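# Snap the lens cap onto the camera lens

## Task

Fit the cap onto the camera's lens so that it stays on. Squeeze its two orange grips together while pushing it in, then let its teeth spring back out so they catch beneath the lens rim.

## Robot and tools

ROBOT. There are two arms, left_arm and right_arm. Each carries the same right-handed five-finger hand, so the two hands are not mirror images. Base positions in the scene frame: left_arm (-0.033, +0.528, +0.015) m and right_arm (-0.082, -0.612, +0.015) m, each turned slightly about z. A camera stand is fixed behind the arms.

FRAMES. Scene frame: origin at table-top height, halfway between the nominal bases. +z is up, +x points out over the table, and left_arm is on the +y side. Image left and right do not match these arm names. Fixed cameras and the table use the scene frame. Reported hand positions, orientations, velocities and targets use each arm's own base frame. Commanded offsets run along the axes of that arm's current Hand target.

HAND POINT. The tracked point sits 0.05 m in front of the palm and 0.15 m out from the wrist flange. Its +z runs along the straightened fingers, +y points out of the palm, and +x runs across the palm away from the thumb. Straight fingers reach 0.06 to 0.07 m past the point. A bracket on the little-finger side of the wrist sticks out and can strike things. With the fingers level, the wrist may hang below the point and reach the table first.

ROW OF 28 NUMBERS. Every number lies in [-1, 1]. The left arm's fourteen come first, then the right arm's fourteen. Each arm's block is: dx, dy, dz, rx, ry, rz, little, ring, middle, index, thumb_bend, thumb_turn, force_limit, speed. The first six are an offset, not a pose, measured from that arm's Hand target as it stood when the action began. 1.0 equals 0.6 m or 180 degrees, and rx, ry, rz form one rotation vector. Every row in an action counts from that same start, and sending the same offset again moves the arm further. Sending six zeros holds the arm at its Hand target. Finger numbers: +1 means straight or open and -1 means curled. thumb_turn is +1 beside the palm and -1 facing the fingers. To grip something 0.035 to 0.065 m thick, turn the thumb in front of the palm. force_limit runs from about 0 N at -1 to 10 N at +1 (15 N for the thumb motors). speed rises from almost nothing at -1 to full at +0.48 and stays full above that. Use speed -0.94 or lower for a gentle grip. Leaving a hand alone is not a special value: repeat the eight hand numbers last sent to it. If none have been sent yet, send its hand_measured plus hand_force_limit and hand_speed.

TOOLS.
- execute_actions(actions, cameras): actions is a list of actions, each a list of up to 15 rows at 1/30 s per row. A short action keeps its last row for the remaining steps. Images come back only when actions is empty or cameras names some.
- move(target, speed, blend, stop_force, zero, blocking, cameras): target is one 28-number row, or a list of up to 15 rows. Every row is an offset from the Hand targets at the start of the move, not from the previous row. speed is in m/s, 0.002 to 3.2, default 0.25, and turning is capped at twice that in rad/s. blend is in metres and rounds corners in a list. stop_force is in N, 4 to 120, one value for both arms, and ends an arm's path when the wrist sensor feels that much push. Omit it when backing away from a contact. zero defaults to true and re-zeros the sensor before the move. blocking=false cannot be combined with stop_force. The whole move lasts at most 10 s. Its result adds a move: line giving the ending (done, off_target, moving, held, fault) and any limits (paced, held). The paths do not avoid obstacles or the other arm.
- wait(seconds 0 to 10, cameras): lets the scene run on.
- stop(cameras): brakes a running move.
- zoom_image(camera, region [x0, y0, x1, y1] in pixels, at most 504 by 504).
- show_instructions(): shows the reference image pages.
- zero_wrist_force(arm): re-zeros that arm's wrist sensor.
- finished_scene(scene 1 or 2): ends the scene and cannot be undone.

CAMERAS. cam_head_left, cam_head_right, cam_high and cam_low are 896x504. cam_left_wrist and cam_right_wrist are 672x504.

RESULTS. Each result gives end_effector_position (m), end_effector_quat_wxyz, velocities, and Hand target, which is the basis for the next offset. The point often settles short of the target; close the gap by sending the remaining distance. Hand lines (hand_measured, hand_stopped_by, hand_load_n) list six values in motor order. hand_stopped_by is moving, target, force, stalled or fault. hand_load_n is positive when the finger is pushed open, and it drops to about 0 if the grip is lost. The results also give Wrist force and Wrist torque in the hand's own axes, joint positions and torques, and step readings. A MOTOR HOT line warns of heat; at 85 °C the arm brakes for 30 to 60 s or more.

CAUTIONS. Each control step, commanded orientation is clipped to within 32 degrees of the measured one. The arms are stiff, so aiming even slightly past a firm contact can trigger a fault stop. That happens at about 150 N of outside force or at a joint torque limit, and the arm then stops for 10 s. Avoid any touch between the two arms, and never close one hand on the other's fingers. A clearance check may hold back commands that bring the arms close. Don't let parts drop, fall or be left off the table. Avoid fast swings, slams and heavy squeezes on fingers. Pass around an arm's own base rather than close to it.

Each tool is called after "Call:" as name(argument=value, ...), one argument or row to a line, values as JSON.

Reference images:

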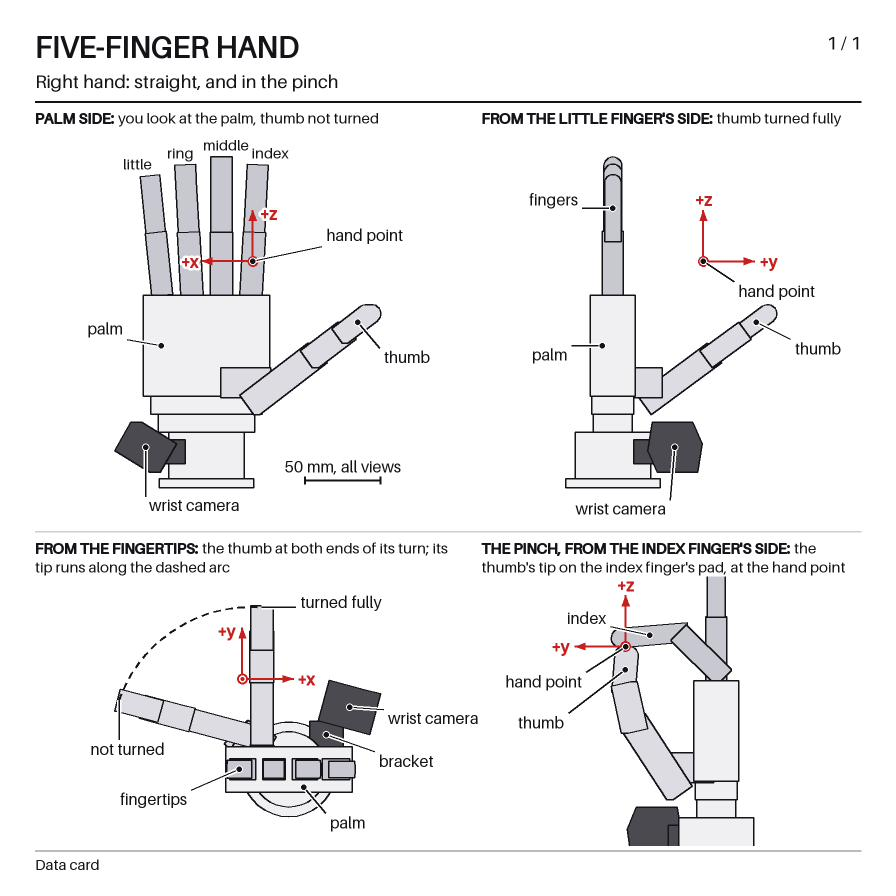

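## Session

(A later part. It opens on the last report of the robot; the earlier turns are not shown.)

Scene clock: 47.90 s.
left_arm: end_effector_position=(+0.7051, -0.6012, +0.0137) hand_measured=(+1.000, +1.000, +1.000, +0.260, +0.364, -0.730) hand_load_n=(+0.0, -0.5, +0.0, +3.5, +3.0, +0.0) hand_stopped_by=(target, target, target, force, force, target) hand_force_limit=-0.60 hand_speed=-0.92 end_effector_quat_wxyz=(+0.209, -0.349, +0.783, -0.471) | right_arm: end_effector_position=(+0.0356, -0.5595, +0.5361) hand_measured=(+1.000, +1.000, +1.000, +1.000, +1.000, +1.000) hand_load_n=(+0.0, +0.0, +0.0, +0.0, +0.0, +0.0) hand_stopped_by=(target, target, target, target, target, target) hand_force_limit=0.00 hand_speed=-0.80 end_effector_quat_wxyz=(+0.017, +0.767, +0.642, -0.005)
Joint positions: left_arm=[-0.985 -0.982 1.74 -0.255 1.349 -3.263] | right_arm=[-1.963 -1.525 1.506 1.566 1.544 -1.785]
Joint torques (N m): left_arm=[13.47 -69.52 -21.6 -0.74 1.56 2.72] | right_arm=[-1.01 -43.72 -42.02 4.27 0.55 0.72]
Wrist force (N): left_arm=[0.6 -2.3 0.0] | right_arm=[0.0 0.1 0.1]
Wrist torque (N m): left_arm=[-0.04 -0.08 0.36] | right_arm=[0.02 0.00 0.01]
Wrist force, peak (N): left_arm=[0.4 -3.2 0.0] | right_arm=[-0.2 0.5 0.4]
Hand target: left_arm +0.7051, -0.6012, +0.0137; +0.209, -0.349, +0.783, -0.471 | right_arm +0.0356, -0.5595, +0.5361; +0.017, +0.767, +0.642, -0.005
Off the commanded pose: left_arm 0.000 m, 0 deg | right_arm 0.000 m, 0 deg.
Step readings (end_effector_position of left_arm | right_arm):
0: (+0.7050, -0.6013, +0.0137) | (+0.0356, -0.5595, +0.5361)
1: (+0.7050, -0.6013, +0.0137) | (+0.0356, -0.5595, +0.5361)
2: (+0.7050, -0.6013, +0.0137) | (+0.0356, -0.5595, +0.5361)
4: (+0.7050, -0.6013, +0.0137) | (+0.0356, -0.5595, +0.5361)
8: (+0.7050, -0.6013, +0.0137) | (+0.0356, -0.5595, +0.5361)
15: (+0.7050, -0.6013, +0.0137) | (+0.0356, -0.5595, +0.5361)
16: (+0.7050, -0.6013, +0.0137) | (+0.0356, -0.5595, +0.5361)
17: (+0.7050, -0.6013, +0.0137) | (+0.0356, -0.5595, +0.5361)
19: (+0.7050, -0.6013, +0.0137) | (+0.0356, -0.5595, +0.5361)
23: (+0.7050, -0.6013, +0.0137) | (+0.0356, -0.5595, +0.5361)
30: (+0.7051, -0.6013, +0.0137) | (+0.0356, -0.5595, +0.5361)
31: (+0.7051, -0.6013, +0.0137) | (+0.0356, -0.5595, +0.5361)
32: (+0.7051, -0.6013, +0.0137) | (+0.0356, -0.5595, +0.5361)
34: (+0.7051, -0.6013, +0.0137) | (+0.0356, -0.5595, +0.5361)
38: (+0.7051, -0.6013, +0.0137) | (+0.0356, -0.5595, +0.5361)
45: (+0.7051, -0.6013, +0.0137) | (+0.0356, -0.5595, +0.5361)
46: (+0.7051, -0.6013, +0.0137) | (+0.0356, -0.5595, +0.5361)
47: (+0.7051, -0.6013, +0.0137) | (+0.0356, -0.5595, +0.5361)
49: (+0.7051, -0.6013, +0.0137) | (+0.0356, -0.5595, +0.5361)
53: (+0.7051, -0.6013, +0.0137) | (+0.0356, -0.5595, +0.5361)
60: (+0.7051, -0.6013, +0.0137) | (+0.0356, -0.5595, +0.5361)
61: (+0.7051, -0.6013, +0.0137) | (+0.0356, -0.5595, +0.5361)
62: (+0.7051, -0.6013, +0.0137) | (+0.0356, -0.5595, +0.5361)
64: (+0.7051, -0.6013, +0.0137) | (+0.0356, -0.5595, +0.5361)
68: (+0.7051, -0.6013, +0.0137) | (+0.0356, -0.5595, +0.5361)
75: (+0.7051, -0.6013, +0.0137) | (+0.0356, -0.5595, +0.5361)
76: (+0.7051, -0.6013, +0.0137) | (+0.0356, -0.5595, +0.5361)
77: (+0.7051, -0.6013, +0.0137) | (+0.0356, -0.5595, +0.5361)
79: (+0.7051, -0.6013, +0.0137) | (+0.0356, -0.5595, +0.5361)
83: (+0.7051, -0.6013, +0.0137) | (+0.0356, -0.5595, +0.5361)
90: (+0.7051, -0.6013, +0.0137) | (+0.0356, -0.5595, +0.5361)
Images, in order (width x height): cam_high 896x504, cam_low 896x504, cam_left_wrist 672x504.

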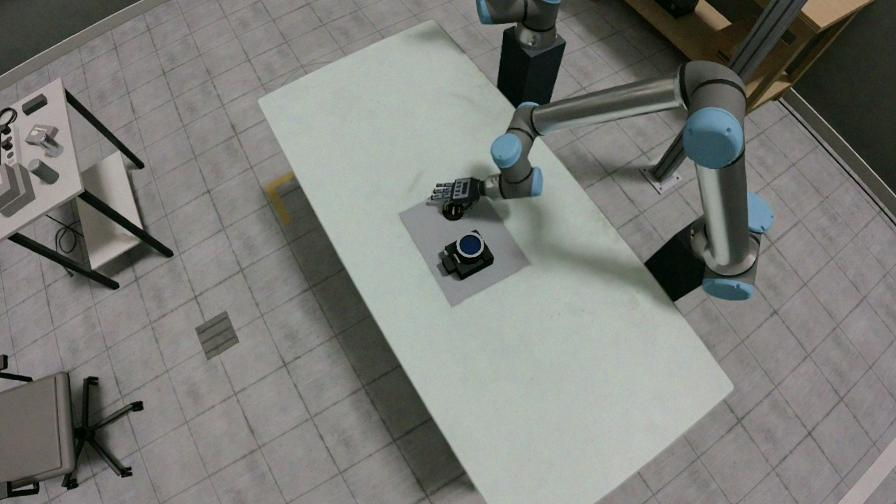

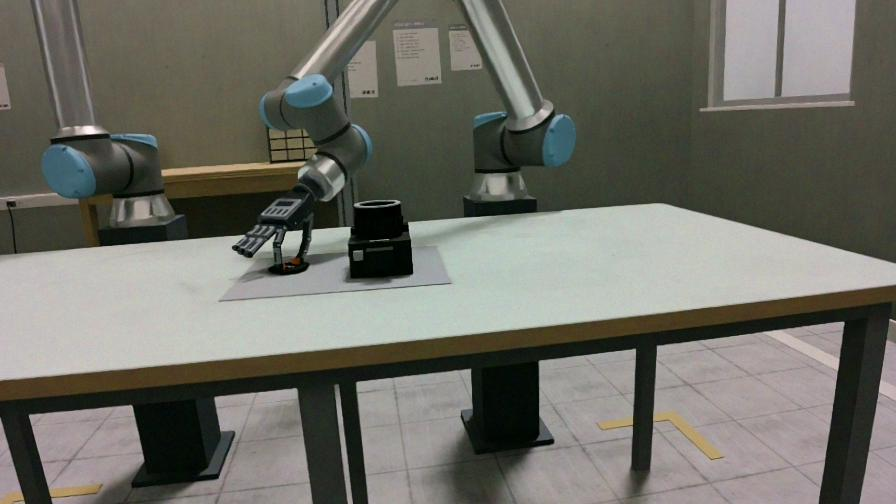

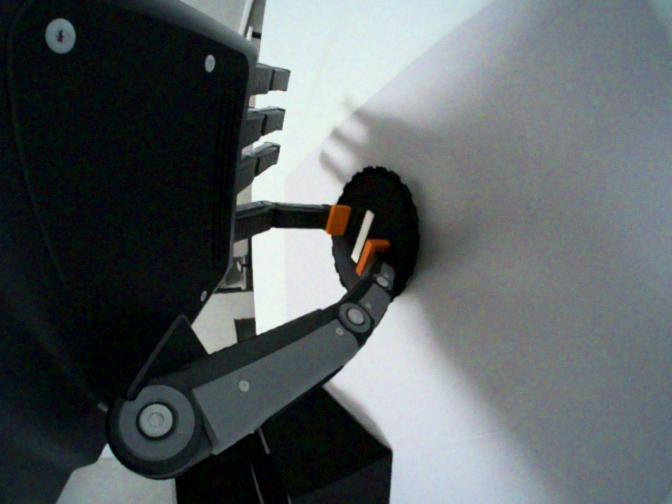

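Call:
execute_actions(
  actions=[
    [[0,0,0,0,0,0,1,1,1,0.0,0.15,-0.73,0.2,-0.92,0,0,0,0,0,0,1,1,1,1,1,1,0,-0.8]],
    [[0,0,0,0,0,0,1,1,1,0.0,0.15,-0.73,0.2,-0.92,0,0,0,0,0,0,1,1,1,1,1,1,0,-0.8]],
    [[0,0,0,0,0,0,1,1,1,0.0,0.15,-0.73,0.2,-0.92,0,0,0,0,0,0,1,1,1,1,1,1,0,-0.8]],
    [[0,0,0,0,0,0,1,1,1,0.0,0.15,-0.73,0.2,-0.92,0,0,0,0,0,0,1,1,1,1,1,1,0,-0.8]],
  ],
)

Call:
move(
  target=[0,-0.0074,-0.0039,0.0222,0,0,1,1,1,0.0,0.15,-0.73,0.2,-0.92,0,0,0,0,0,0,1,1,1,1,1,1,0,-0.8],
  speed=0.03,
)

Call:
execute_actions(
  actions=[
    [[0,0,0,0,0,0,1,1,1,-0.03,0.12,-0.73,0.5,-0.92,0,0,0,0,0,0,1,1,1,1,1,1,0,-0.8]],
    [[0,0,0,0,0,0,1,1,1,-0.03,0.12,-0.73,0.5,-0.92,0,0,0,0,0,0,1,1,1,1,1,1,0,-0.8]],
    [[0,0,0,0,0,0,1,1,1,-0.03,0.12,-0.73,0.5,-0.92,0,0,0,0,0,0,1,1,1,1,1,1,0,-0.8]],
  ],
  cameras=["cam_left_wrist","cam_high","cam_low"],
)

Call:
zoom_image(
  camera="cam_left_wrist",
  region=[300, 150, 440, 310],
)

Call:
zoom_image(
  camera="cam_low",
  region=[260, 230, 320, 280],
)

Scene clock: 52.57 s.
left_arm: end_effector_position=(+0.7051, -0.6012, +0.0137) hand_measured=(+1.000, +1.000, +1.000, +0.202, +0.230, -0.730) hand_load_n=(+0.0, +0.0, +0.0, +8.5, +8.5, +0.0) hand_stopped_by=(target, target, target, force, force, target) hand_force_limit=0.20 hand_speed=-0.92 end_effector_quat_wxyz=(+0.209, -0.349, +0.783, -0.471) | right_arm: end_effector_position=(+0.0356, -0.5595, +0.5361) hand_measured=(+1.000, +1.000, +1.000, +1.000, +1.000, +1.000) hand_load_n=(+0.0, +0.0, +0.0, +0.0, +0.0, +0.0) hand_stopped_by=(target, target, target, target, target, target) hand_force_limit=0.00 hand_speed=-0.80 end_effector_quat_wxyz=(+0.017, +0.767, +0.642, -0.005)
Joint positions: left_arm=[-0.985 -0.982 1.74 -0.255 1.349 -3.263] | right_arm=[-1.963 -1.525 1.506 1.566 1.544 -1.785]
Joint torques (N m): left_arm=[11.81 -67.48 -22.62 -1.04 1.28 3.3] | right_arm=[-0.89 -44.8 -42.07 3.93 0.68 0.36]
Wrist force (N): left_arm=[0.4 -3.5 -1.9] | right_arm=[0.2 0.0 0.3]
Wrist torque (N m): left_arm=[-0.04 -0.02 0.32] | right_arm=[-0.02 -0.05 0.01]
Wrist force, peak (N): left_arm=[1.0 -3.7 -2.2] | right_arm=[0.4 -0.1 0.9]
Hand target: left_arm +0.7051, -0.6012, +0.0137; +0.209, -0.349, +0.783, -0.471 | right_arm +0.0356, -0.5595, +0.5361; +0.017, +0.767, +0.642, -0.005
Off the commanded pose: left_arm 0.000 m, 0 deg | right_arm 0.000 m, 0 deg.
Step readings (end_effector_position of left_arm | right_arm):
0: (+0.7051, -0.6012, +0.0137) | (+0.0356, -0.5595, +0.5361)
1: (+0.7051, -0.6012, +0.0137) | (+0.0356, -0.5595, +0.5361)
2: (+0.7051, -0.6012, +0.0137) | (+0.0356, -0.5595, +0.5361)
4: (+0.7051, -0.6012, +0.0137) | (+0.0356, -0.5595, +0.5361)
8: (+0.7051, -0.6012, +0.0137) | (+0.0356, -0.5595, +0.5361)
15: (+0.7051, -0.6012, +0.0137) | (+0.0356, -0.5595, +0.5361)
16: (+0.7051, -0.6012, +0.0137) | (+0.0356, -0.5595, +0.5361)
17: (+0.7051, -0.6012, +0.0137) | (+0.0356, -0.5595, +0.5361)
19: (+0.7051, -0.6012, +0.0137) | (+0.0356, -0.5595, +0.5361)
23: (+0.7051, -0.6012, +0.0137) | (+0.0356, -0.5595, +0.5361)
30: (+0.7051, -0.6012, +0.0137) | (+0.0356, -0.5595, +0.5361)
31: (+0.7051, -0.6012, +0.0137) | (+0.0356, -0.5595, +0.5361)
32: (+0.7051, -0.6012, +0.0137) | (+0.0356, -0.5595, +0.5361)
34: (+0.7051, -0.6012, +0.0137) | (+0.0356, -0.5595, +0.5361)
38: (+0.7051, -0.6012, +0.0137) | (+0.0356, -0.5595, +0.5361)
45: (+0.7051, -0.6012, +0.0137) | (+0.0356, -0.5595, +0.5361)
46: (+0.7051, -0.6012, +0.0137) | (+0.0356, -0.5595, +0.5361)
47: (+0.7051, -0.6012, +0.0137) | (+0.0356, -0.5595, +0.5361)
49: (+0.7051, -0.6012, +0.0137) | (+0.0356, -0.5595, +0.5361)
53: (+0.7051, -0.6012, +0.0137) | (+0.0356, -0.5595, +0.5361)
60: (+0.7051, -0.6012, +0.0137) | (+0.0356, -0.5595, +0.5361)

Scene clock: 54.03 s.
left_arm: end_effector_position=(+0.7050, -0.6011, +0.0187) hand_measured=(+1.000, +1.000, +1.000, +0.202, +0.230, -0.730) hand_load_n=(+0.0, +0.0, +0.0, +9.0, +7.5, +0.0) hand_stopped_by=(target, target, target, force, force, target) hand_force_limit=0.20 hand_speed=-0.92 end_effector_quat_wxyz=(+0.221, -0.341, +0.766, -0.498) | right_arm: end_effector_position=(+0.0356, -0.5595, +0.5361) hand_measured=(+1.000, +1.000, +1.000, +1.000, +1.000, +1.000) hand_load_n=(+0.0, +0.0, +0.0, +0.0, +0.0, +0.0) hand_stopped_by=(target, target, target, target, target, target) hand_force_limit=0.00 hand_speed=-0.80 end_effector_quat_wxyz=(+0.017, +0.767, +0.642, -0.005)
Joint positions: left_arm=[-0.99 -0.999 1.786 -0.354 1.338 -3.249] | right_arm=[-1.963 -1.525 1.506 1.566 1.544 -1.785]
Joint torques (N m): left_arm=[-5.92 -79.8 -40.94 2.49 -1.19 1.16] | right_arm=[0.85 -44.47 -41.71 3.94 0.4 0.46]
Wrist force (N): left_arm=[0.0 -1.3 1.0] | right_arm=[0.1 0.3 0.0]
Wrist torque (N m): left_arm=[-0.12 -0.04 0.11] | right_arm=[0.04 -0.02 0.02]
Wrist force, peak (N): left_arm=[0.8 -3.9 -1.9] | right_arm=[0.4 0.6 0.2]
Hand target: left_arm +0.7051, -0.6013, +0.0187; +0.221, -0.341, +0.766, -0.498 | right_arm +0.0356, -0.5595, +0.5361; +0.017, +0.767, +0.642, -0.005
Off the commanded pose: left_arm 0.000 m, 0 deg | right_arm 0.000 m, 0 deg.
move: done

Scene clock: 55.73 s.
left_arm: end_effector_position=(+0.7051, -0.6013, +0.0187) hand_measured=(+1.000, +1.000, +1.000, +0.202, +0.206, -0.730) hand_load_n=(+0.0, +0.0, +0.0, +14.5, +11.0, +0.0) hand_stopped_by=(target, target, target, force, force, target) hand_force_limit=0.50 hand_speed=-0.92 end_effector_quat_wxyz=(+0.221, -0.341, +0.766, -0.498) | right_arm: end_effector_position=(+0.0356, -0.5595, +0.5361) hand_measured=(+1.000, +1.000, +1.000, +1.000, +1.000, +1.000) hand_load_n=(+0.0, +0.0, +0.0, -0.5, +0.0, +0.0) hand_stopped_by=(target, target, target, target, target, target) hand_force_limit=0.00 hand_speed=-0.80 end_effector_quat_wxyz=(+0.017, +0.767, +0.642, -0.005)
Joint positions: left_arm=[-0.99 -0.999 1.786 -0.354 1.338 -3.249] | right_arm=[-1.963 -1.525 1.506 1.566 1.544 -1.785]
Joint torques (N m): left_arm=[14.94 -67.41 -44.79 2.53 1.92 -2.69] | right_arm=[1.29 -42.61 -41.84 4.32 0.49 0.84]
Wrist force (N): left_arm=[0.4 -1.2 1.0] | right_arm=[0.2 0.2 0.3]
Wrist torque (N m): left_arm=[-0.10 -0.11 0.13] | right_arm=[0.01 -0.04 0.02]
Wrist force, peak (N): left_arm=[0.2 -1.6 1.0] | right_arm=[0.1 0.6 0.2]
Hand target: left_arm +0.7051, -0.6013, +0.0187; +0.221, -0.341, +0.766, -0.498 | right_arm +0.0356, -0.5595, +0.5361; +0.017, +0.767, +0.642, -0.005
Off the commanded pose: left_arm 0.000 m, 0 deg | right_arm 0.000 m, 0 deg.
Step readings (end_effector_position of left_arm | right_arm):
0: (+0.7050, -0.6011, +0.0187) | (+0.0356, -0.5595, +0.5361)
1: (+0.7050, -0.6011, +0.0187) | (+0.0356, -0.5595, +0.5361)
2: (+0.7050, -0.6011, +0.0187) | (+0.0356, -0.5595, +0.5361)
4: (+0.7050, -0.6012, +0.0187) | (+0.0356, -0.5595, +0.5361)
8: (+0.7051, -0.6012, +0.0187) | (+0.0356, -0.5595, +0.5361)
15: (+0.7051, -0.6013, +0.0187) | (+0.0356, -0.5595, +0.5361)
16: (+0.7051, -0.6013, +0.0187) | (+0.0356, -0.5595, +0.5361)
17: (+0.7051, -0.6013, +0.0187) | (+0.0356, -0.5595, +0.5361)
19: (+0.7051, -0.6013, +0.0187) | (+0.0356, -0.5595, +0.5361)
23: (+0.7051, -0.6013, +0.0187) | (+0.0356, -0.5595, +0.5361)
30: (+0.7051, -0.6013, +0.0187) | (+0.0356, -0.5595, +0.5361)
31: (+0.7051, -0.6013, +0.0187) | (+0.0356, -0.5595, +0.5361)
32: (+0.7051, -0.6013, +0.0187) | (+0.0356, -0.5595, +0.5361)
34: (+0.7051, -0.6013, +0.0187) | (+0.0356, -0.5595, +0.5361)
38: (+0.7051, -0.6013, +0.0187) | (+0.0356, -0.5595, +0.5361)
45: (+0.7051, -0.6013, +0.0187) | (+0.0356, -0.5595, +0.5361)
Images, in order (width x height): cam_high 896x504, cam_low 896x504, cam_left_wrist 672x504.

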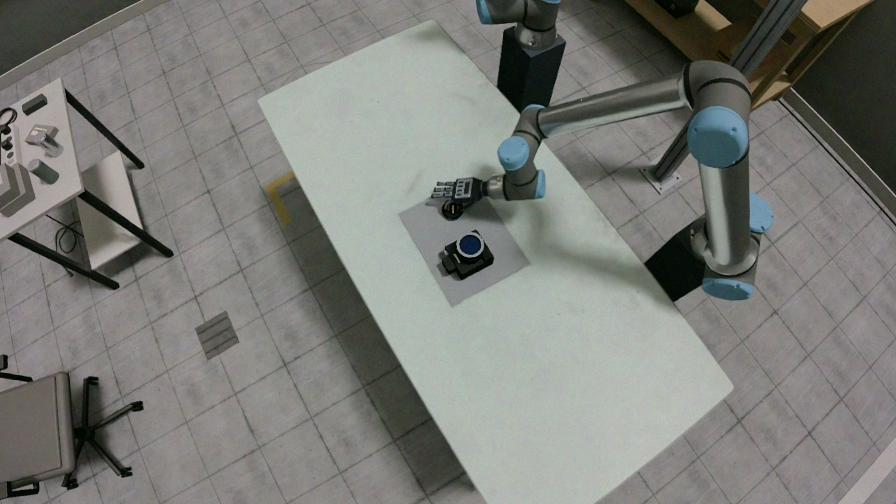

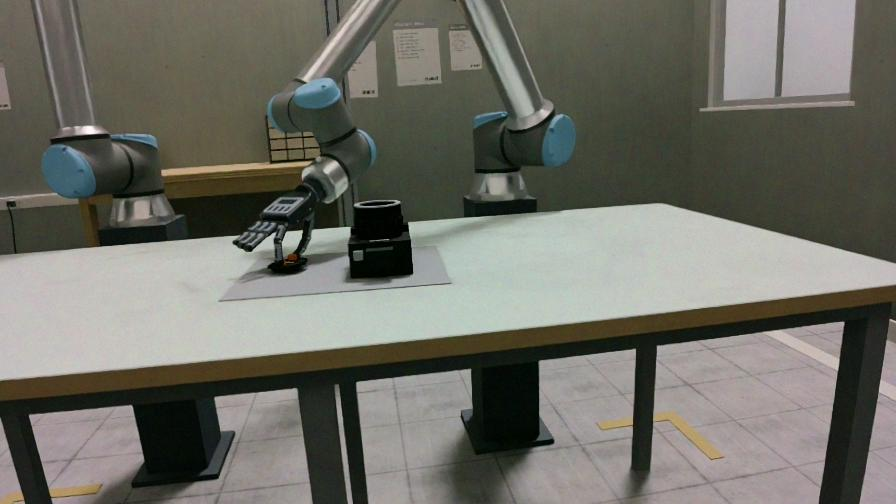

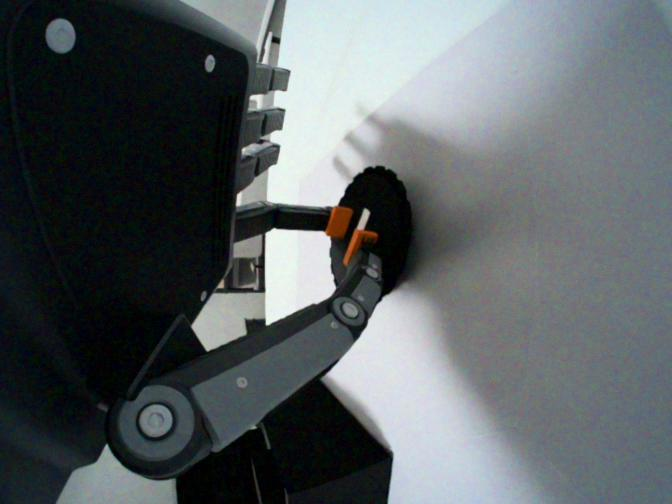

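Scaled by 3.150 from the camera's 672x504 image, which has a finer 960x720 frame.

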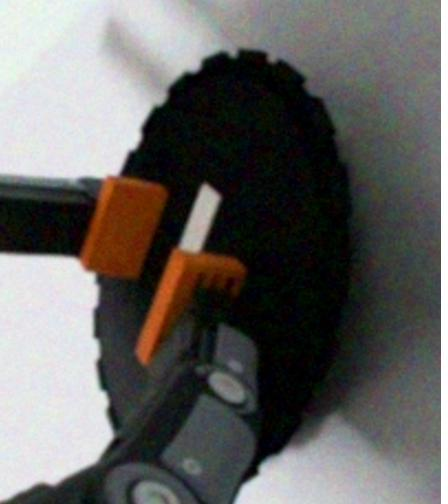

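Scaled by 8.400 from the camera's 896x504 image, which has a finer 1280x720 frame.

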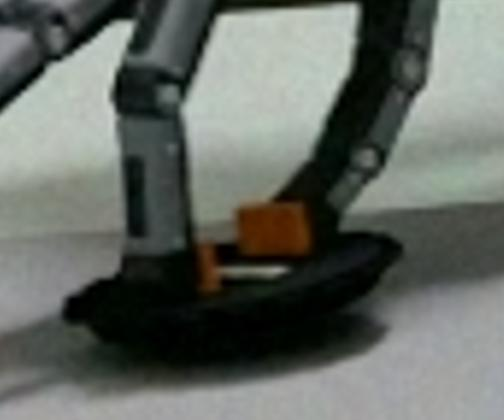

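Call:
move(
  target=[0,-0.2608,-0.1161,0,0.009,-0.0203,1,1,1,-0.03,0.12,-0.73,0.5,-0.92,0,0,0,0,0,0,1,1,1,1,1,1,0,-0.8],
  speed=0.15,
)

Scene clock: 61.00 s.
left_arm: end_effector_position=(+0.7055, -0.6012, +0.1901) hand_measured=(+1.000, +1.000, +1.000, +0.202, +0.206, -0.730) hand_load_n=(+0.0, +0.0, +0.0, +14.5, +10.5, +0.0) hand_stopped_by=(target, target, target, force, force, target) hand_force_limit=0.50 hand_speed=-0.92 end_effector_quat_wxyz=(+0.194, -0.359, +0.758, -0.509) | right_arm: end_effector_position=(+0.0356, -0.5595, +0.5361) hand_measured=(+1.000, +1.000, +1.000, +1.000, +1.000, +1.000) hand_load_n=(+0.0, +0.0, +0.0, +0.0, +0.0, +0.0) hand_stopped_by=(target, target, target, target, target, target) hand_force_limit=0.00 hand_speed=-0.80 end_effector_quat_wxyz=(+0.017, +0.767, +0.642, -0.005)
Joint positions: left_arm=[-0.973 -1.173 1.687 -0.087 1.381 -3.305] | right_arm=[-1.963 -1.525 1.506 1.566 1.544 -1.785]
Joint torques (N m): left_arm=[-7.3 -67.56 -25.16 -1.22 -3.23 3.67] | right_arm=[-0.3 -47.08 -41.27 3.94 0.38 0.93]
Wrist force (N): left_arm=[0.1 -1.2 0.6] | right_arm=[0.1 0.1 0.1]
Wrist torque (N m): left_arm=[-0.09 0.02 0.41] | right_arm=[0.01 -0.02 0.01]
Wrist force, peak (N): left_arm=[0.2 -3.4 -0.5] | right_arm=[0.1 0.5 0.6]
Hand target: left_arm +0.7054, -0.6012, +0.1900; +0.194, -0.359, +0.758, -0.509 | right_arm +0.0356, -0.5595, +0.5361; +0.017, +0.767, +0.642, -0.005
Off the commanded pose: left_arm 0.000 m, 0 deg | right_arm 0.000 m, 0 deg.
move: done

Call:
move(
  target=[-0.2793,0.0387,-0.1358,0,0,0,1,1,1,-0.03,0.12,-0.73,0.5,-0.92,0,0,0,0,0,0,1,1,1,1,1,1,0,-0.8],
  speed=0.15,
  cameras=["cam_low","cam_high","cam_left_wrist","cam_head_right"],
)

Call:
zoom_image(
  camera="cam_low",
  region=[340, 140, 420, 220],
)

Call:
zoom_image(
  camera="cam_high",
  region=[440, 210, 500, 270],
)

Call:
zoom_image(
  camera="cam_left_wrist",
  region=[290, 130, 490, 330],
)

Scene clock: 64.17 s.
left_arm: end_effector_position=(+0.7554, -0.4202, +0.1901) hand_measured=(+1.000, +1.000, +1.000, +0.202, +0.206, -0.730) hand_load_n=(-0.5, +0.0, +0.0, +14.5, +11.0, +0.0) hand_stopped_by=(target, target, target, force, force, target) hand_force_limit=0.50 hand_speed=-0.92 end_effector_quat_wxyz=(+0.194, -0.359, +0.758, -0.509) | right_arm: end_effector_position=(+0.0356, -0.5595, +0.5361) hand_measured=(+1.000, +1.000, +1.000, +1.000, +1.000, +1.000) hand_load_n=(+0.0, +0.0, +0.5, +0.0, +0.0, +0.0) hand_stopped_by=(target, target, target, target, target, target) hand_force_limit=0.00 hand_speed=-0.80 end_effector_quat_wxyz=(+0.017, +0.767, +0.642, -0.005)
Joint positions: left_arm=[-0.733 -1.264 1.816 -0.133 1.6 -3.206] | right_arm=[-1.963 -1.525 1.506 1.566 1.544 -1.785]
Joint torques (N m): left_arm=[5.84 -52.02 -52.26 0.75 -2.88 -3.42] | right_arm=[0.24 -42.97 -42.24 4.11 0.19 0.77]
Wrist force (N): left_arm=[0.2 -1.1 1.2] | right_arm=[0.2 -0.2 0.0]
Wrist torque (N m): left_arm=[-0.21 -0.16 0.14] | right_arm=[-0.03 -0.03 0.01]
Wrist force, peak (N): left_arm=[1.8 -2.0 1.6] | right_arm=[0.3 0.0 0.6]
Hand target: left_arm +0.7555, -0.4202, +0.1900; +0.194, -0.359, +0.758, -0.509 | right_arm +0.0356, -0.5595, +0.5361; +0.017, +0.767, +0.642, -0.005
Off the commanded pose: left_arm 0.000 m, 0 deg | right_arm 0.000 m, 0 deg.
move: done
Images, in order (width x height): cam_head_right 896x504, cam_high 896x504, cam_low 896x504, cam_left_wrist 672x504.

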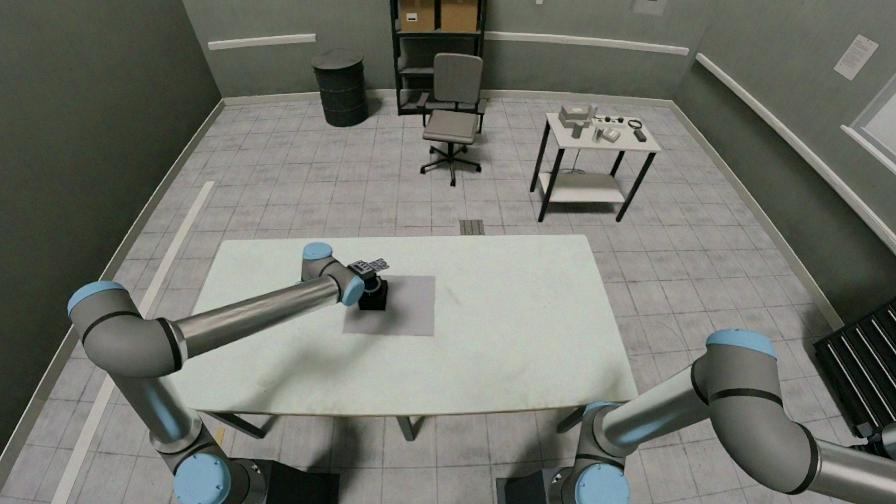

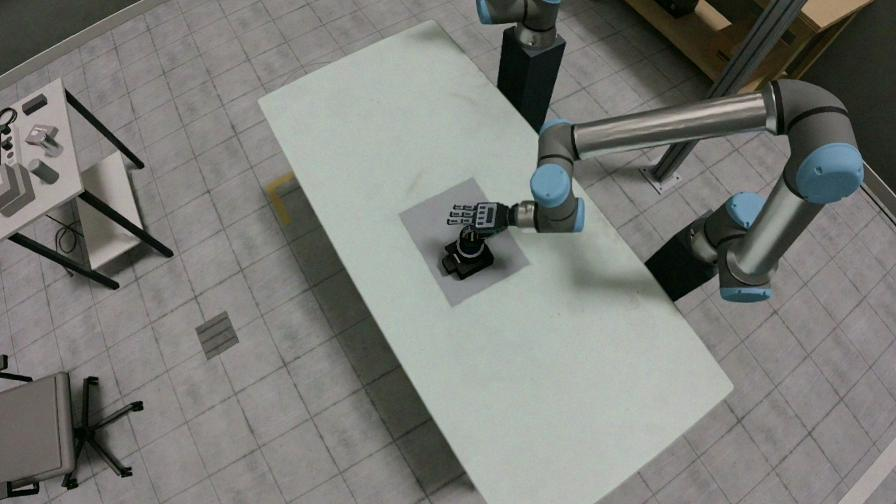

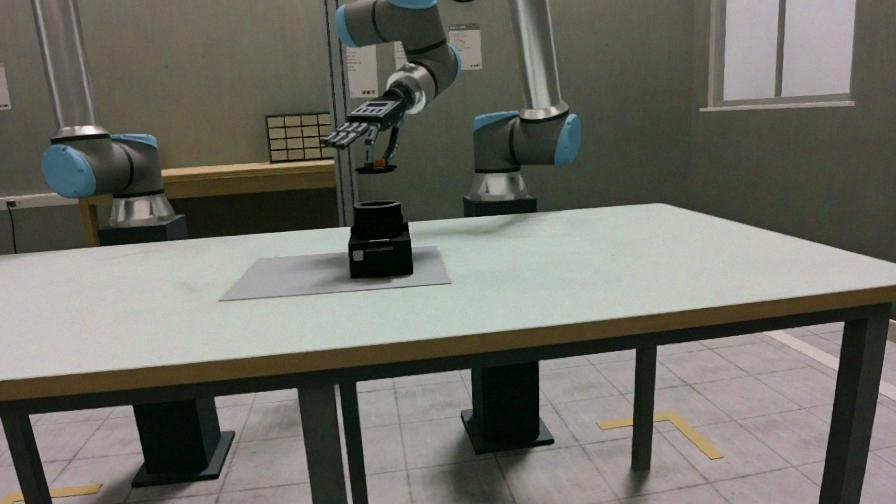

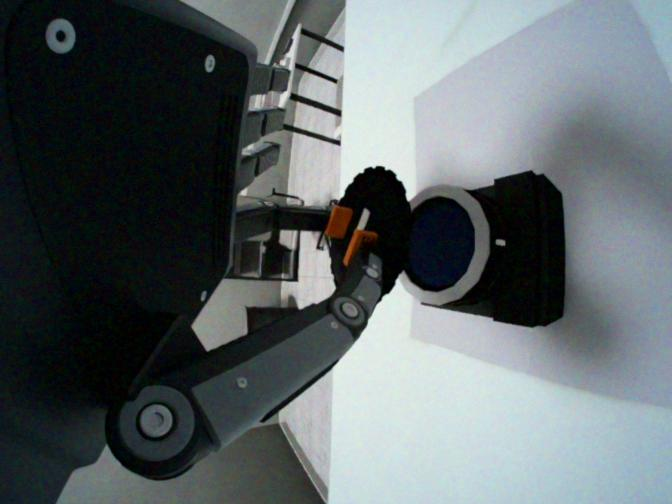

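Scaled by 6.300 from the camera's 896x504 image, which has a finer 1280x720 frame.

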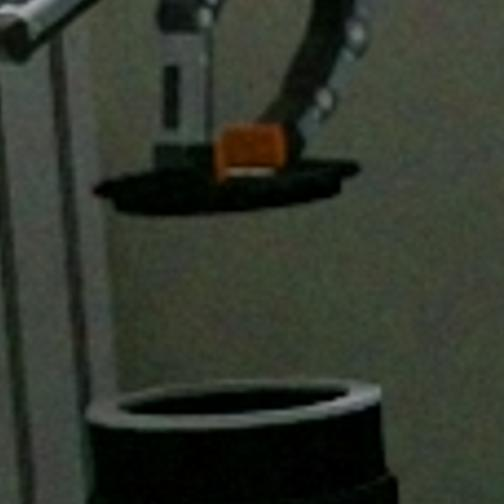

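Scaled by 8.400 from the camera's 896x504 image, which has a finer 1280x720 frame.

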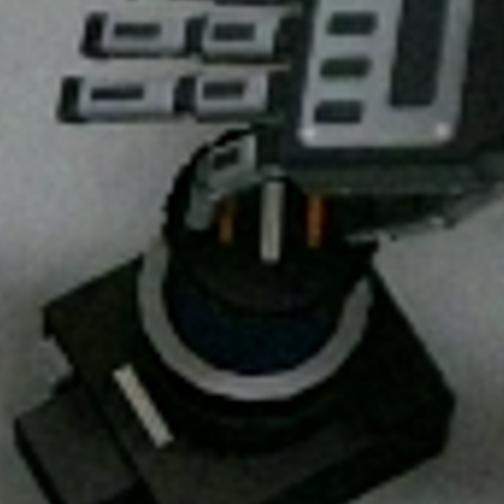

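Scaled by 2.520 from the camera's 672x504 image, which has a finer 960x720 frame.

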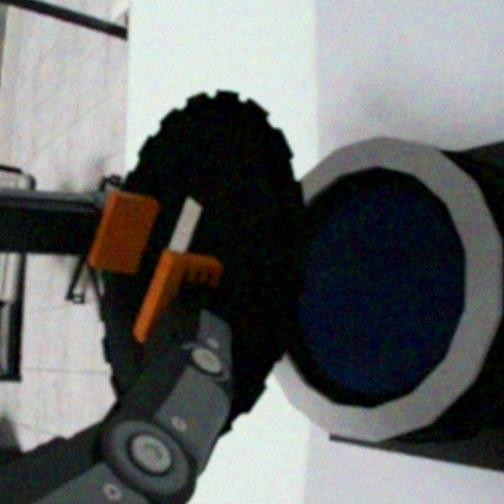

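Call:
zoom_image(
  camera="cam_low",
  region=[350, 150, 402, 182],
)

Call:
zoom_image(
  camera="cam_low",
  region=[350, 192, 402, 224],
)

Call:
zoom_image(
  camera="cam_high",
  region=[450, 222, 492, 262],
)

Scaled by 9.692 from the camera's 896x504 image, which has a finer 1280x720 frame.

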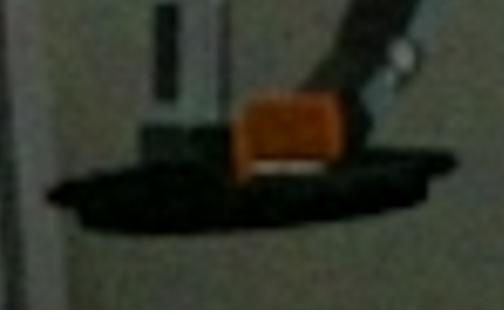

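Scaled by 9.692 from the camera's 896x504 image, which has a finer 1280x720 frame.

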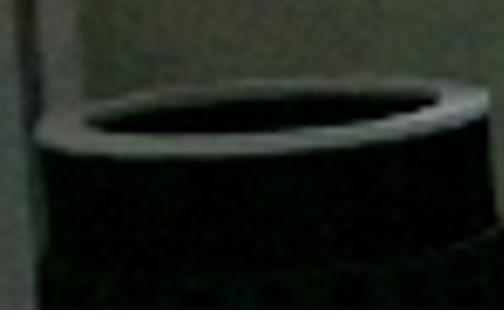

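Scaled by 12.000 from the camera's 896x504 image, which has a finer 1280x720 frame.

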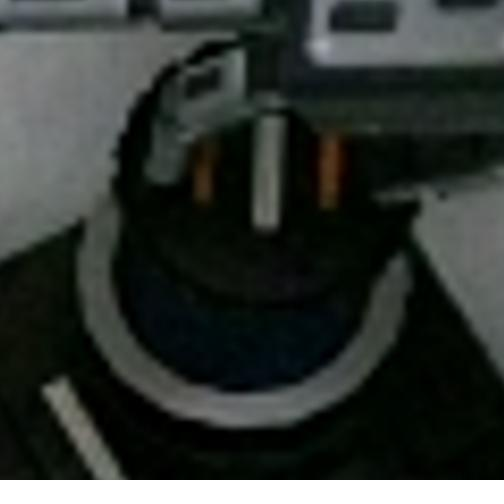

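Call:
zoom_image(
  camera="cam_low",
  region=[310, 0, 370, 60],
)

Call:
zoom_image(
  camera="cam_low",
  region=[325, 165, 385, 225],
)

Scaled by 8.400 from the camera's 896x504 image, which has a finer 1280x720 frame.

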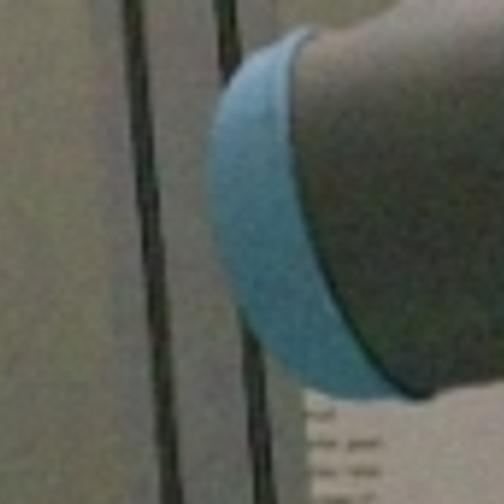

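Scaled by 8.400 from the camera's 896x504 image, which has a finer 1280x720 frame.

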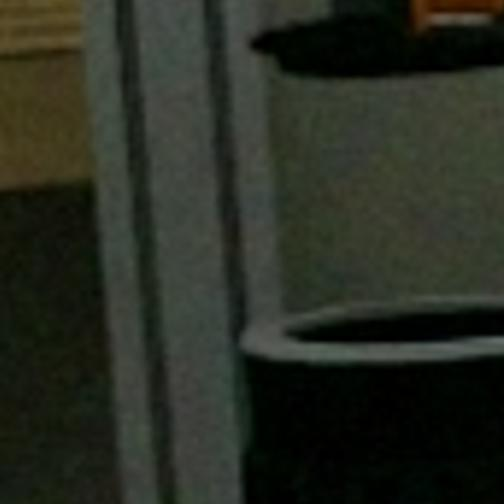

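Call:
move(
  target=[-0.0035,0.0578,0.0339,0,0,0,1,1,1,-0.03,0.12,-0.73,0.5,-0.92,0,0,0,0,0,0,1,1,1,1,1,1,0,-0.8],
  speed=0.06,
  cameras=["cam_low","cam_high","cam_left_wrist"],
)

Call:
zoom_image(
  camera="cam_low",
  region=[350, 176, 406, 216],
)

Call:
zoom_image(
  camera="cam_high",
  region=[450, 222, 492, 262],
)

Call:
zoom_image(
  camera="cam_left_wrist",
  region=[290, 130, 490, 330],
)

Scene clock: 76.10 s.
left_arm: end_effector_position=(+0.7582, -0.4236, +0.1497) hand_measured=(+1.000, +1.000, +1.000, +0.202, +0.206, -0.730) hand_load_n=(+0.0, +0.0, +0.0, +14.5, +11.0, +0.0) hand_stopped_by=(target, target, target, force, force, target) hand_force_limit=0.50 hand_speed=-0.92 end_effector_quat_wxyz=(+0.194, -0.359, +0.758, -0.509) | right_arm: end_effector_position=(+0.0356, -0.5595, +0.5361) hand_measured=(+1.000, +1.000, +1.000, +1.000, +1.000, +1.000) hand_load_n=(+0.0, +0.0, +0.0, +0.0, +0.0, +0.0) hand_stopped_by=(target, target, target, target, target, target) hand_force_limit=0.00 hand_speed=-0.80 end_effector_quat_wxyz=(+0.017, +0.767, +0.642, -0.005)
Joint positions: left_arm=[-0.734 -1.22 1.839 -0.199 1.599 -3.207] | right_arm=[-1.963 -1.525 1.506 1.566 1.544 -1.785]
Joint torques (N m): left_arm=[-8.67 -83.14 -46.25 1.99 -2.54 -3.13] | right_arm=[0.14 -42.82 -41.28 3.85 0.51 0.96]
Wrist force (N): left_arm=[0.1 -1.7 0.7] | right_arm=[0.0 0.2 0.2]
Wrist torque (N m): left_arm=[-0.20 -0.09 0.31] | right_arm=[0.02 -0.01 0.01]
Wrist force, peak (N): left_arm=[0.5 -2.0 0.8] | right_arm=[0.3 -0.1 0.9]
Hand target: left_arm +0.7583, -0.4237, +0.1500; +0.194, -0.359, +0.758, -0.509 | right_arm +0.0356, -0.5595, +0.5361; +0.017, +0.767, +0.642, -0.005
Off the commanded pose: left_arm 0.000 m, 0 deg | right_arm 0.000 m, 0 deg.
move: done
Images, in order (width x height): cam_high 896x504, cam_low 896x504, cam_left_wrist 672x504.

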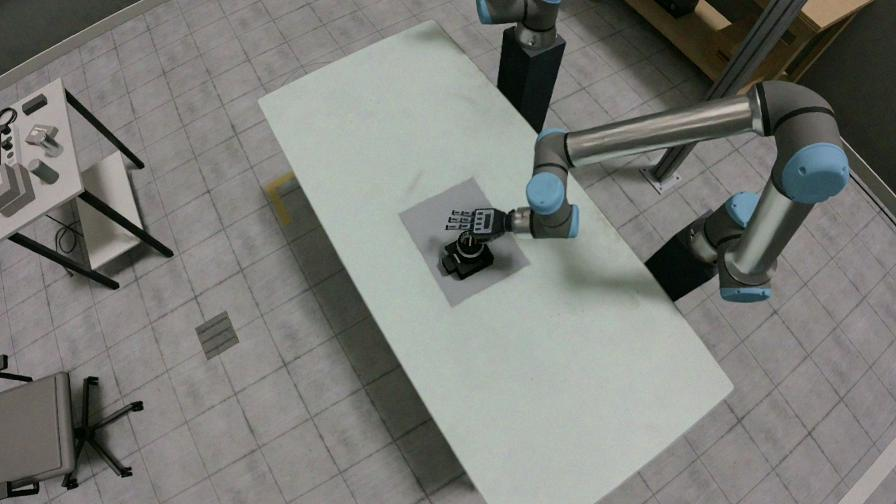

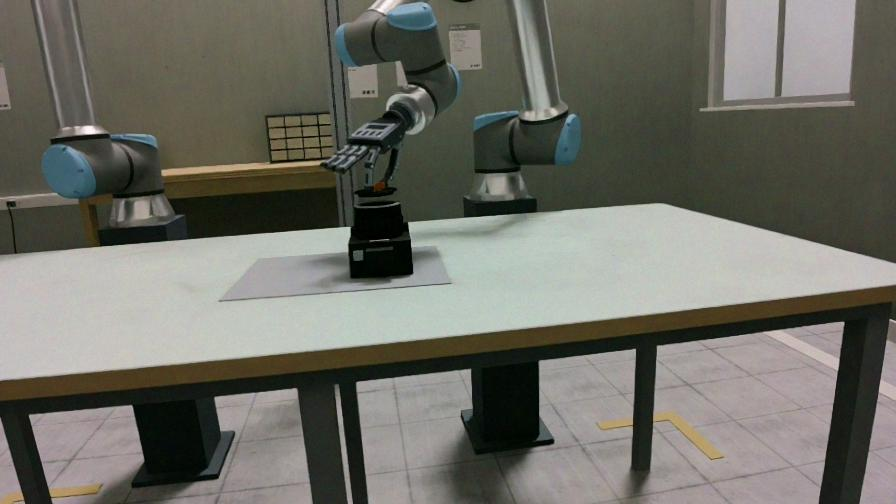

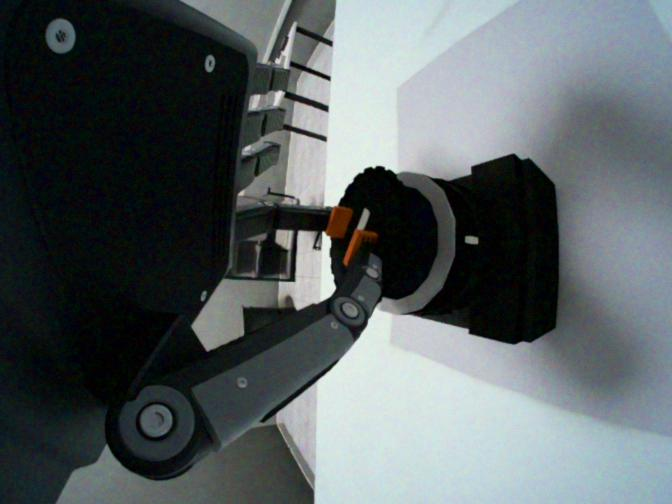

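Scaled by 9.000 from the camera's 896x504 image, which has a finer 1280x720 frame.

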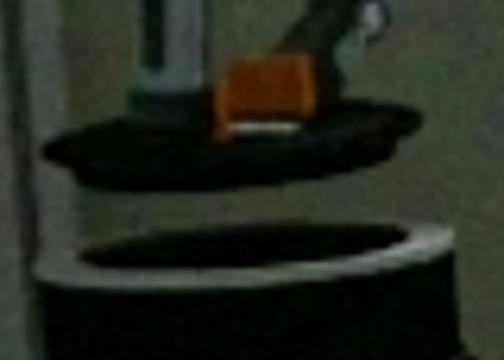

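Scaled by 12.000 from the camera's 896x504 image, which has a finer 1280x720 frame.

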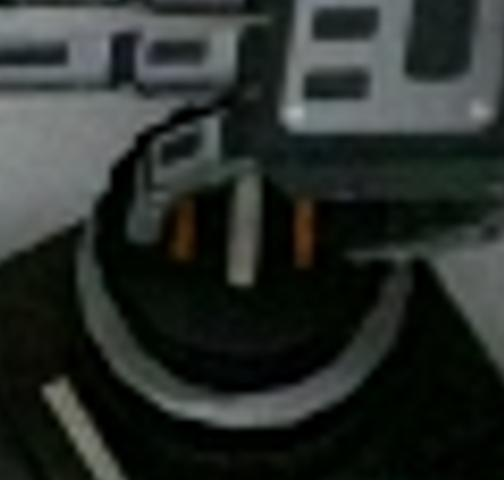

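Scaled by 2.520 from the camera's 672x504 image, which has a finer 960x720 frame.

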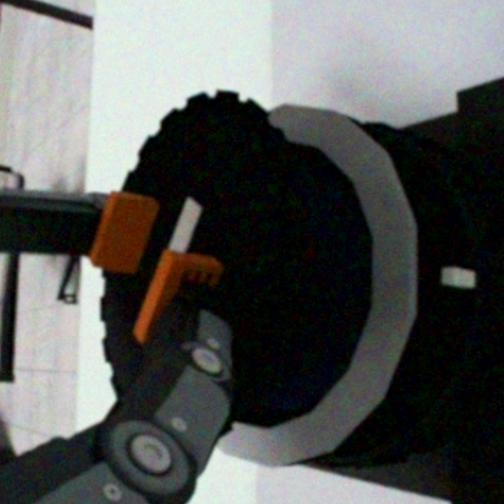

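Call:
move(
  target=[-0.0033,0.0177,0.009,0,0,0,1,1,1,-0.03,0.12,-0.73,0.5,-0.92,0,0,0,0,0,0,1,1,1,1,1,1,0,-0.8],
  speed=0.03,
  stop_force=6,
  cameras=["cam_low","cam_high","cam_left_wrist"],
)

Call:
zoom_image(
  camera="cam_low",
  region=[350, 184, 406, 216],
)

Call:
zoom_image(
  camera="cam_high",
  region=[450, 222, 492, 262],
)

Call:
zoom_image(
  camera="cam_left_wrist",
  region=[310, 145, 470, 325],
)

Scene clock: 80.90 s.
left_arm: end_effector_position=(+0.7595, -0.4233, +0.1380) hand_measured=(+1.000, +1.000, +1.000, +0.202, +0.206, -0.730) hand_load_n=(+0.0, +0.0, -0.5, +14.0, +11.0, +0.0) hand_stopped_by=(target, target, target, force, force, target) hand_force_limit=0.50 hand_speed=-0.92 end_effector_quat_wxyz=(+0.194, -0.359, +0.758, -0.509) | right_arm: end_effector_position=(+0.0356, -0.5595, +0.5361) hand_measured=(+1.000, +1.000, +1.000, +1.000, +1.000, +1.000) hand_load_n=(+0.0, +0.0, +0.0, +0.0, +0.0, +0.5) hand_stopped_by=(target, target, target, target, target, target) hand_force_limit=0.00 hand_speed=-0.80 end_effector_quat_wxyz=(+0.017, +0.767, +0.642, -0.005)
Joint positions: left_arm=[-0.732 -1.207 1.845 -0.219 1.601 -3.206] | right_arm=[-1.963 -1.525 1.506 1.566 1.544 -1.785]
Joint torques (N m): left_arm=[-1.6 -84.79 -48.39 2.27 -1.39 2.47] | right_arm=[0.24 -42.7 -41.08 3.92 0.41 0.5]
Wrist force (N): left_arm=[0.2 -1.1 1.1] | right_arm=[-0.4 -0.2 0.1]
Wrist torque (N m): left_arm=[-0.12 -0.10 0.21] | right_arm=[-0.03 0.06 -0.03]
Wrist force, peak (N): left_arm=[0.3 -1.3 1.6] | right_arm=[-0.1 0.7 0.6]
Hand target: left_arm +0.7595, -0.4233, +0.1380; +0.194, -0.359, +0.758, -0.509 | right_arm +0.0356, -0.5595, +0.5361; +0.017, +0.767, +0.642, -0.005
Off the commanded pose: left_arm 0.000 m, 0 deg | right_arm 0.000 m, 0 deg.
move: done
Images, in order (width x height): cam_high 896x504, cam_low 896x504, cam_left_wrist 672x504.

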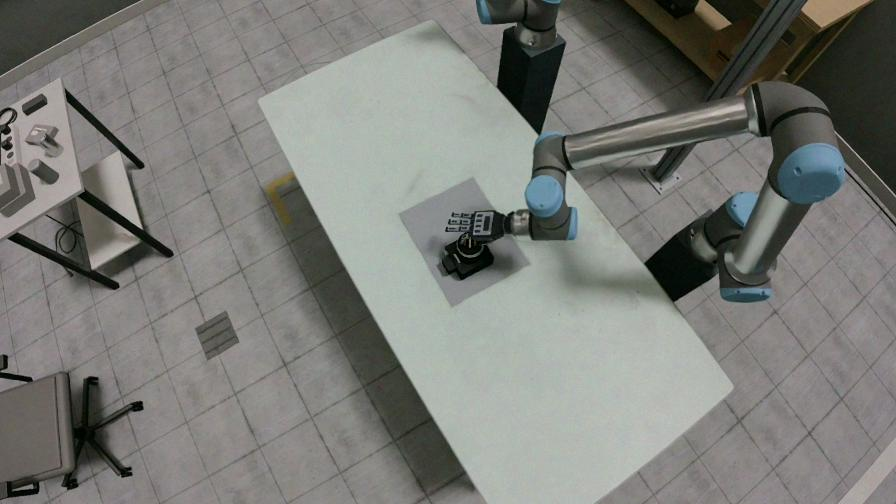

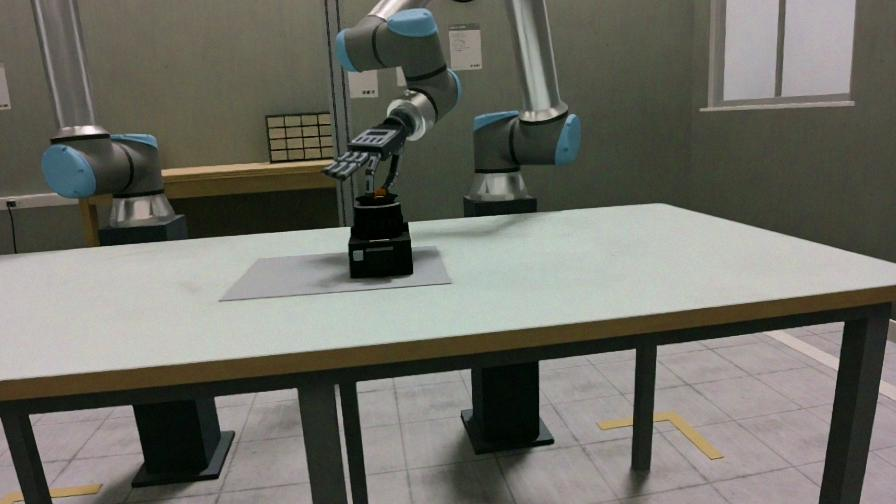

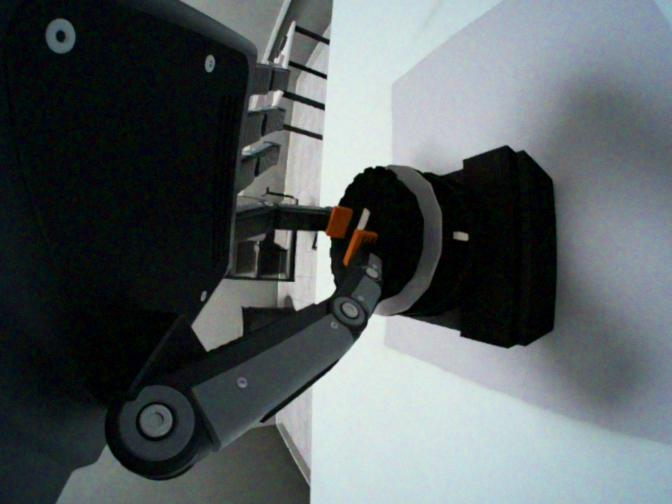

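Scaled by 9.000 from the camera's 896x504 image, which has a finer 1280x720 frame.

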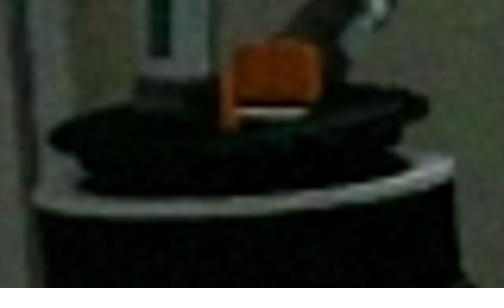

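Scaled by 12.000 from the camera's 896x504 image, which has a finer 1280x720 frame.

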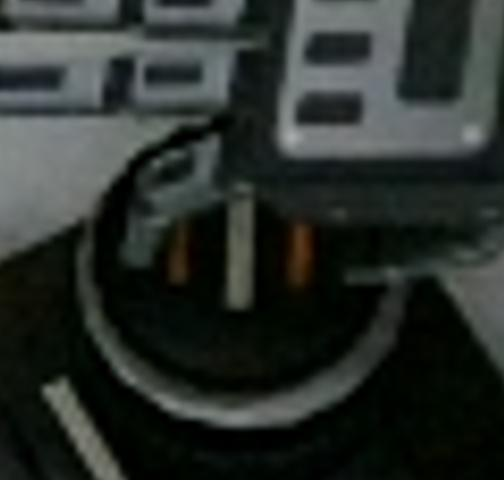

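Scaled by 2.800 from the camera's 672x504 image, which has a finer 960x720 frame.

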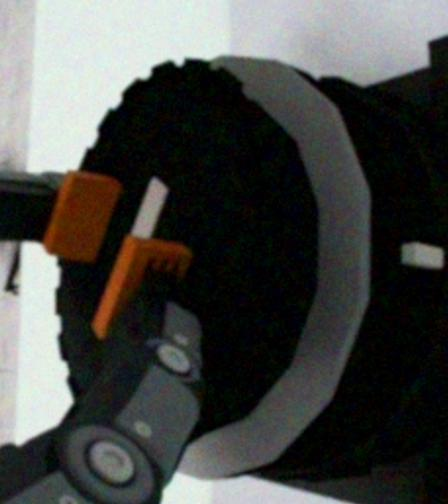

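Call:
move(
  target=[-0.00095,0.01214,0.00543,0,0,0,1,1,1,-0.03,0.12,-0.73,0.5,-0.92,0,0,0,0,0,0,1,1,1,1,1,1,0,-0.8],
  speed=0.012,
  stop_force=5,
)

Scene clock: 83.33 s.
left_arm: end_effector_position=(+0.7595, -0.4233, +0.1299) hand_measured=(+1.000, +1.000, +1.000, +0.202, +0.206, -0.730) hand_load_n=(+0.0, -0.5, +0.0, +13.5, +11.5, +0.0) hand_stopped_by=(target, target, target, force, force, target) hand_force_limit=0.50 hand_speed=-0.92 end_effector_quat_wxyz=(+0.194, -0.359, +0.758, -0.509) | right_arm: end_effector_position=(+0.0356, -0.5595, +0.5361) hand_measured=(+1.000, +1.000, +1.000, +1.000, +1.000, +1.000) hand_load_n=(+0.0, +0.0, +0.0, +0.0, +0.0, +0.0) hand_stopped_by=(target, target, target, target, target, target) hand_force_limit=0.00 hand_speed=-0.80 end_effector_quat_wxyz=(+0.017, +0.767, +0.642, -0.005)
Joint positions: left_arm=[-0.732 -1.199 1.851 -0.233 1.601 -3.206] | right_arm=[-1.963 -1.525 1.506 1.566 1.544 -1.785]
Joint torques (N m): left_arm=[-6.15 -78.91 -37.74 1.64 -1.65 0] | right_arm=[0.54 -45.3 -41.66 4.06 0.55 1.03]
Wrist force (N): left_arm=[0.4 -1.1 -0.3] | right_arm=[0.2 0.3 0.4]
Wrist torque (N m): left_arm=[-0.11 -0.05 0.20] | right_arm=[0.04 -0.04 0.02]
Wrist force, peak (N): left_arm=[0.3 -2.0 1.1] | right_arm=[0.0 0.3 0.7]
Hand target: left_arm +0.7595, -0.4233, +0.1300; +0.194, -0.359, +0.758, -0.509 | right_arm +0.0356, -0.5595, +0.5361; +0.017, +0.767, +0.642, -0.005
Off the commanded pose: left_arm 0.000 m, 0 deg | right_arm 0.000 m, 0 deg.
move: done


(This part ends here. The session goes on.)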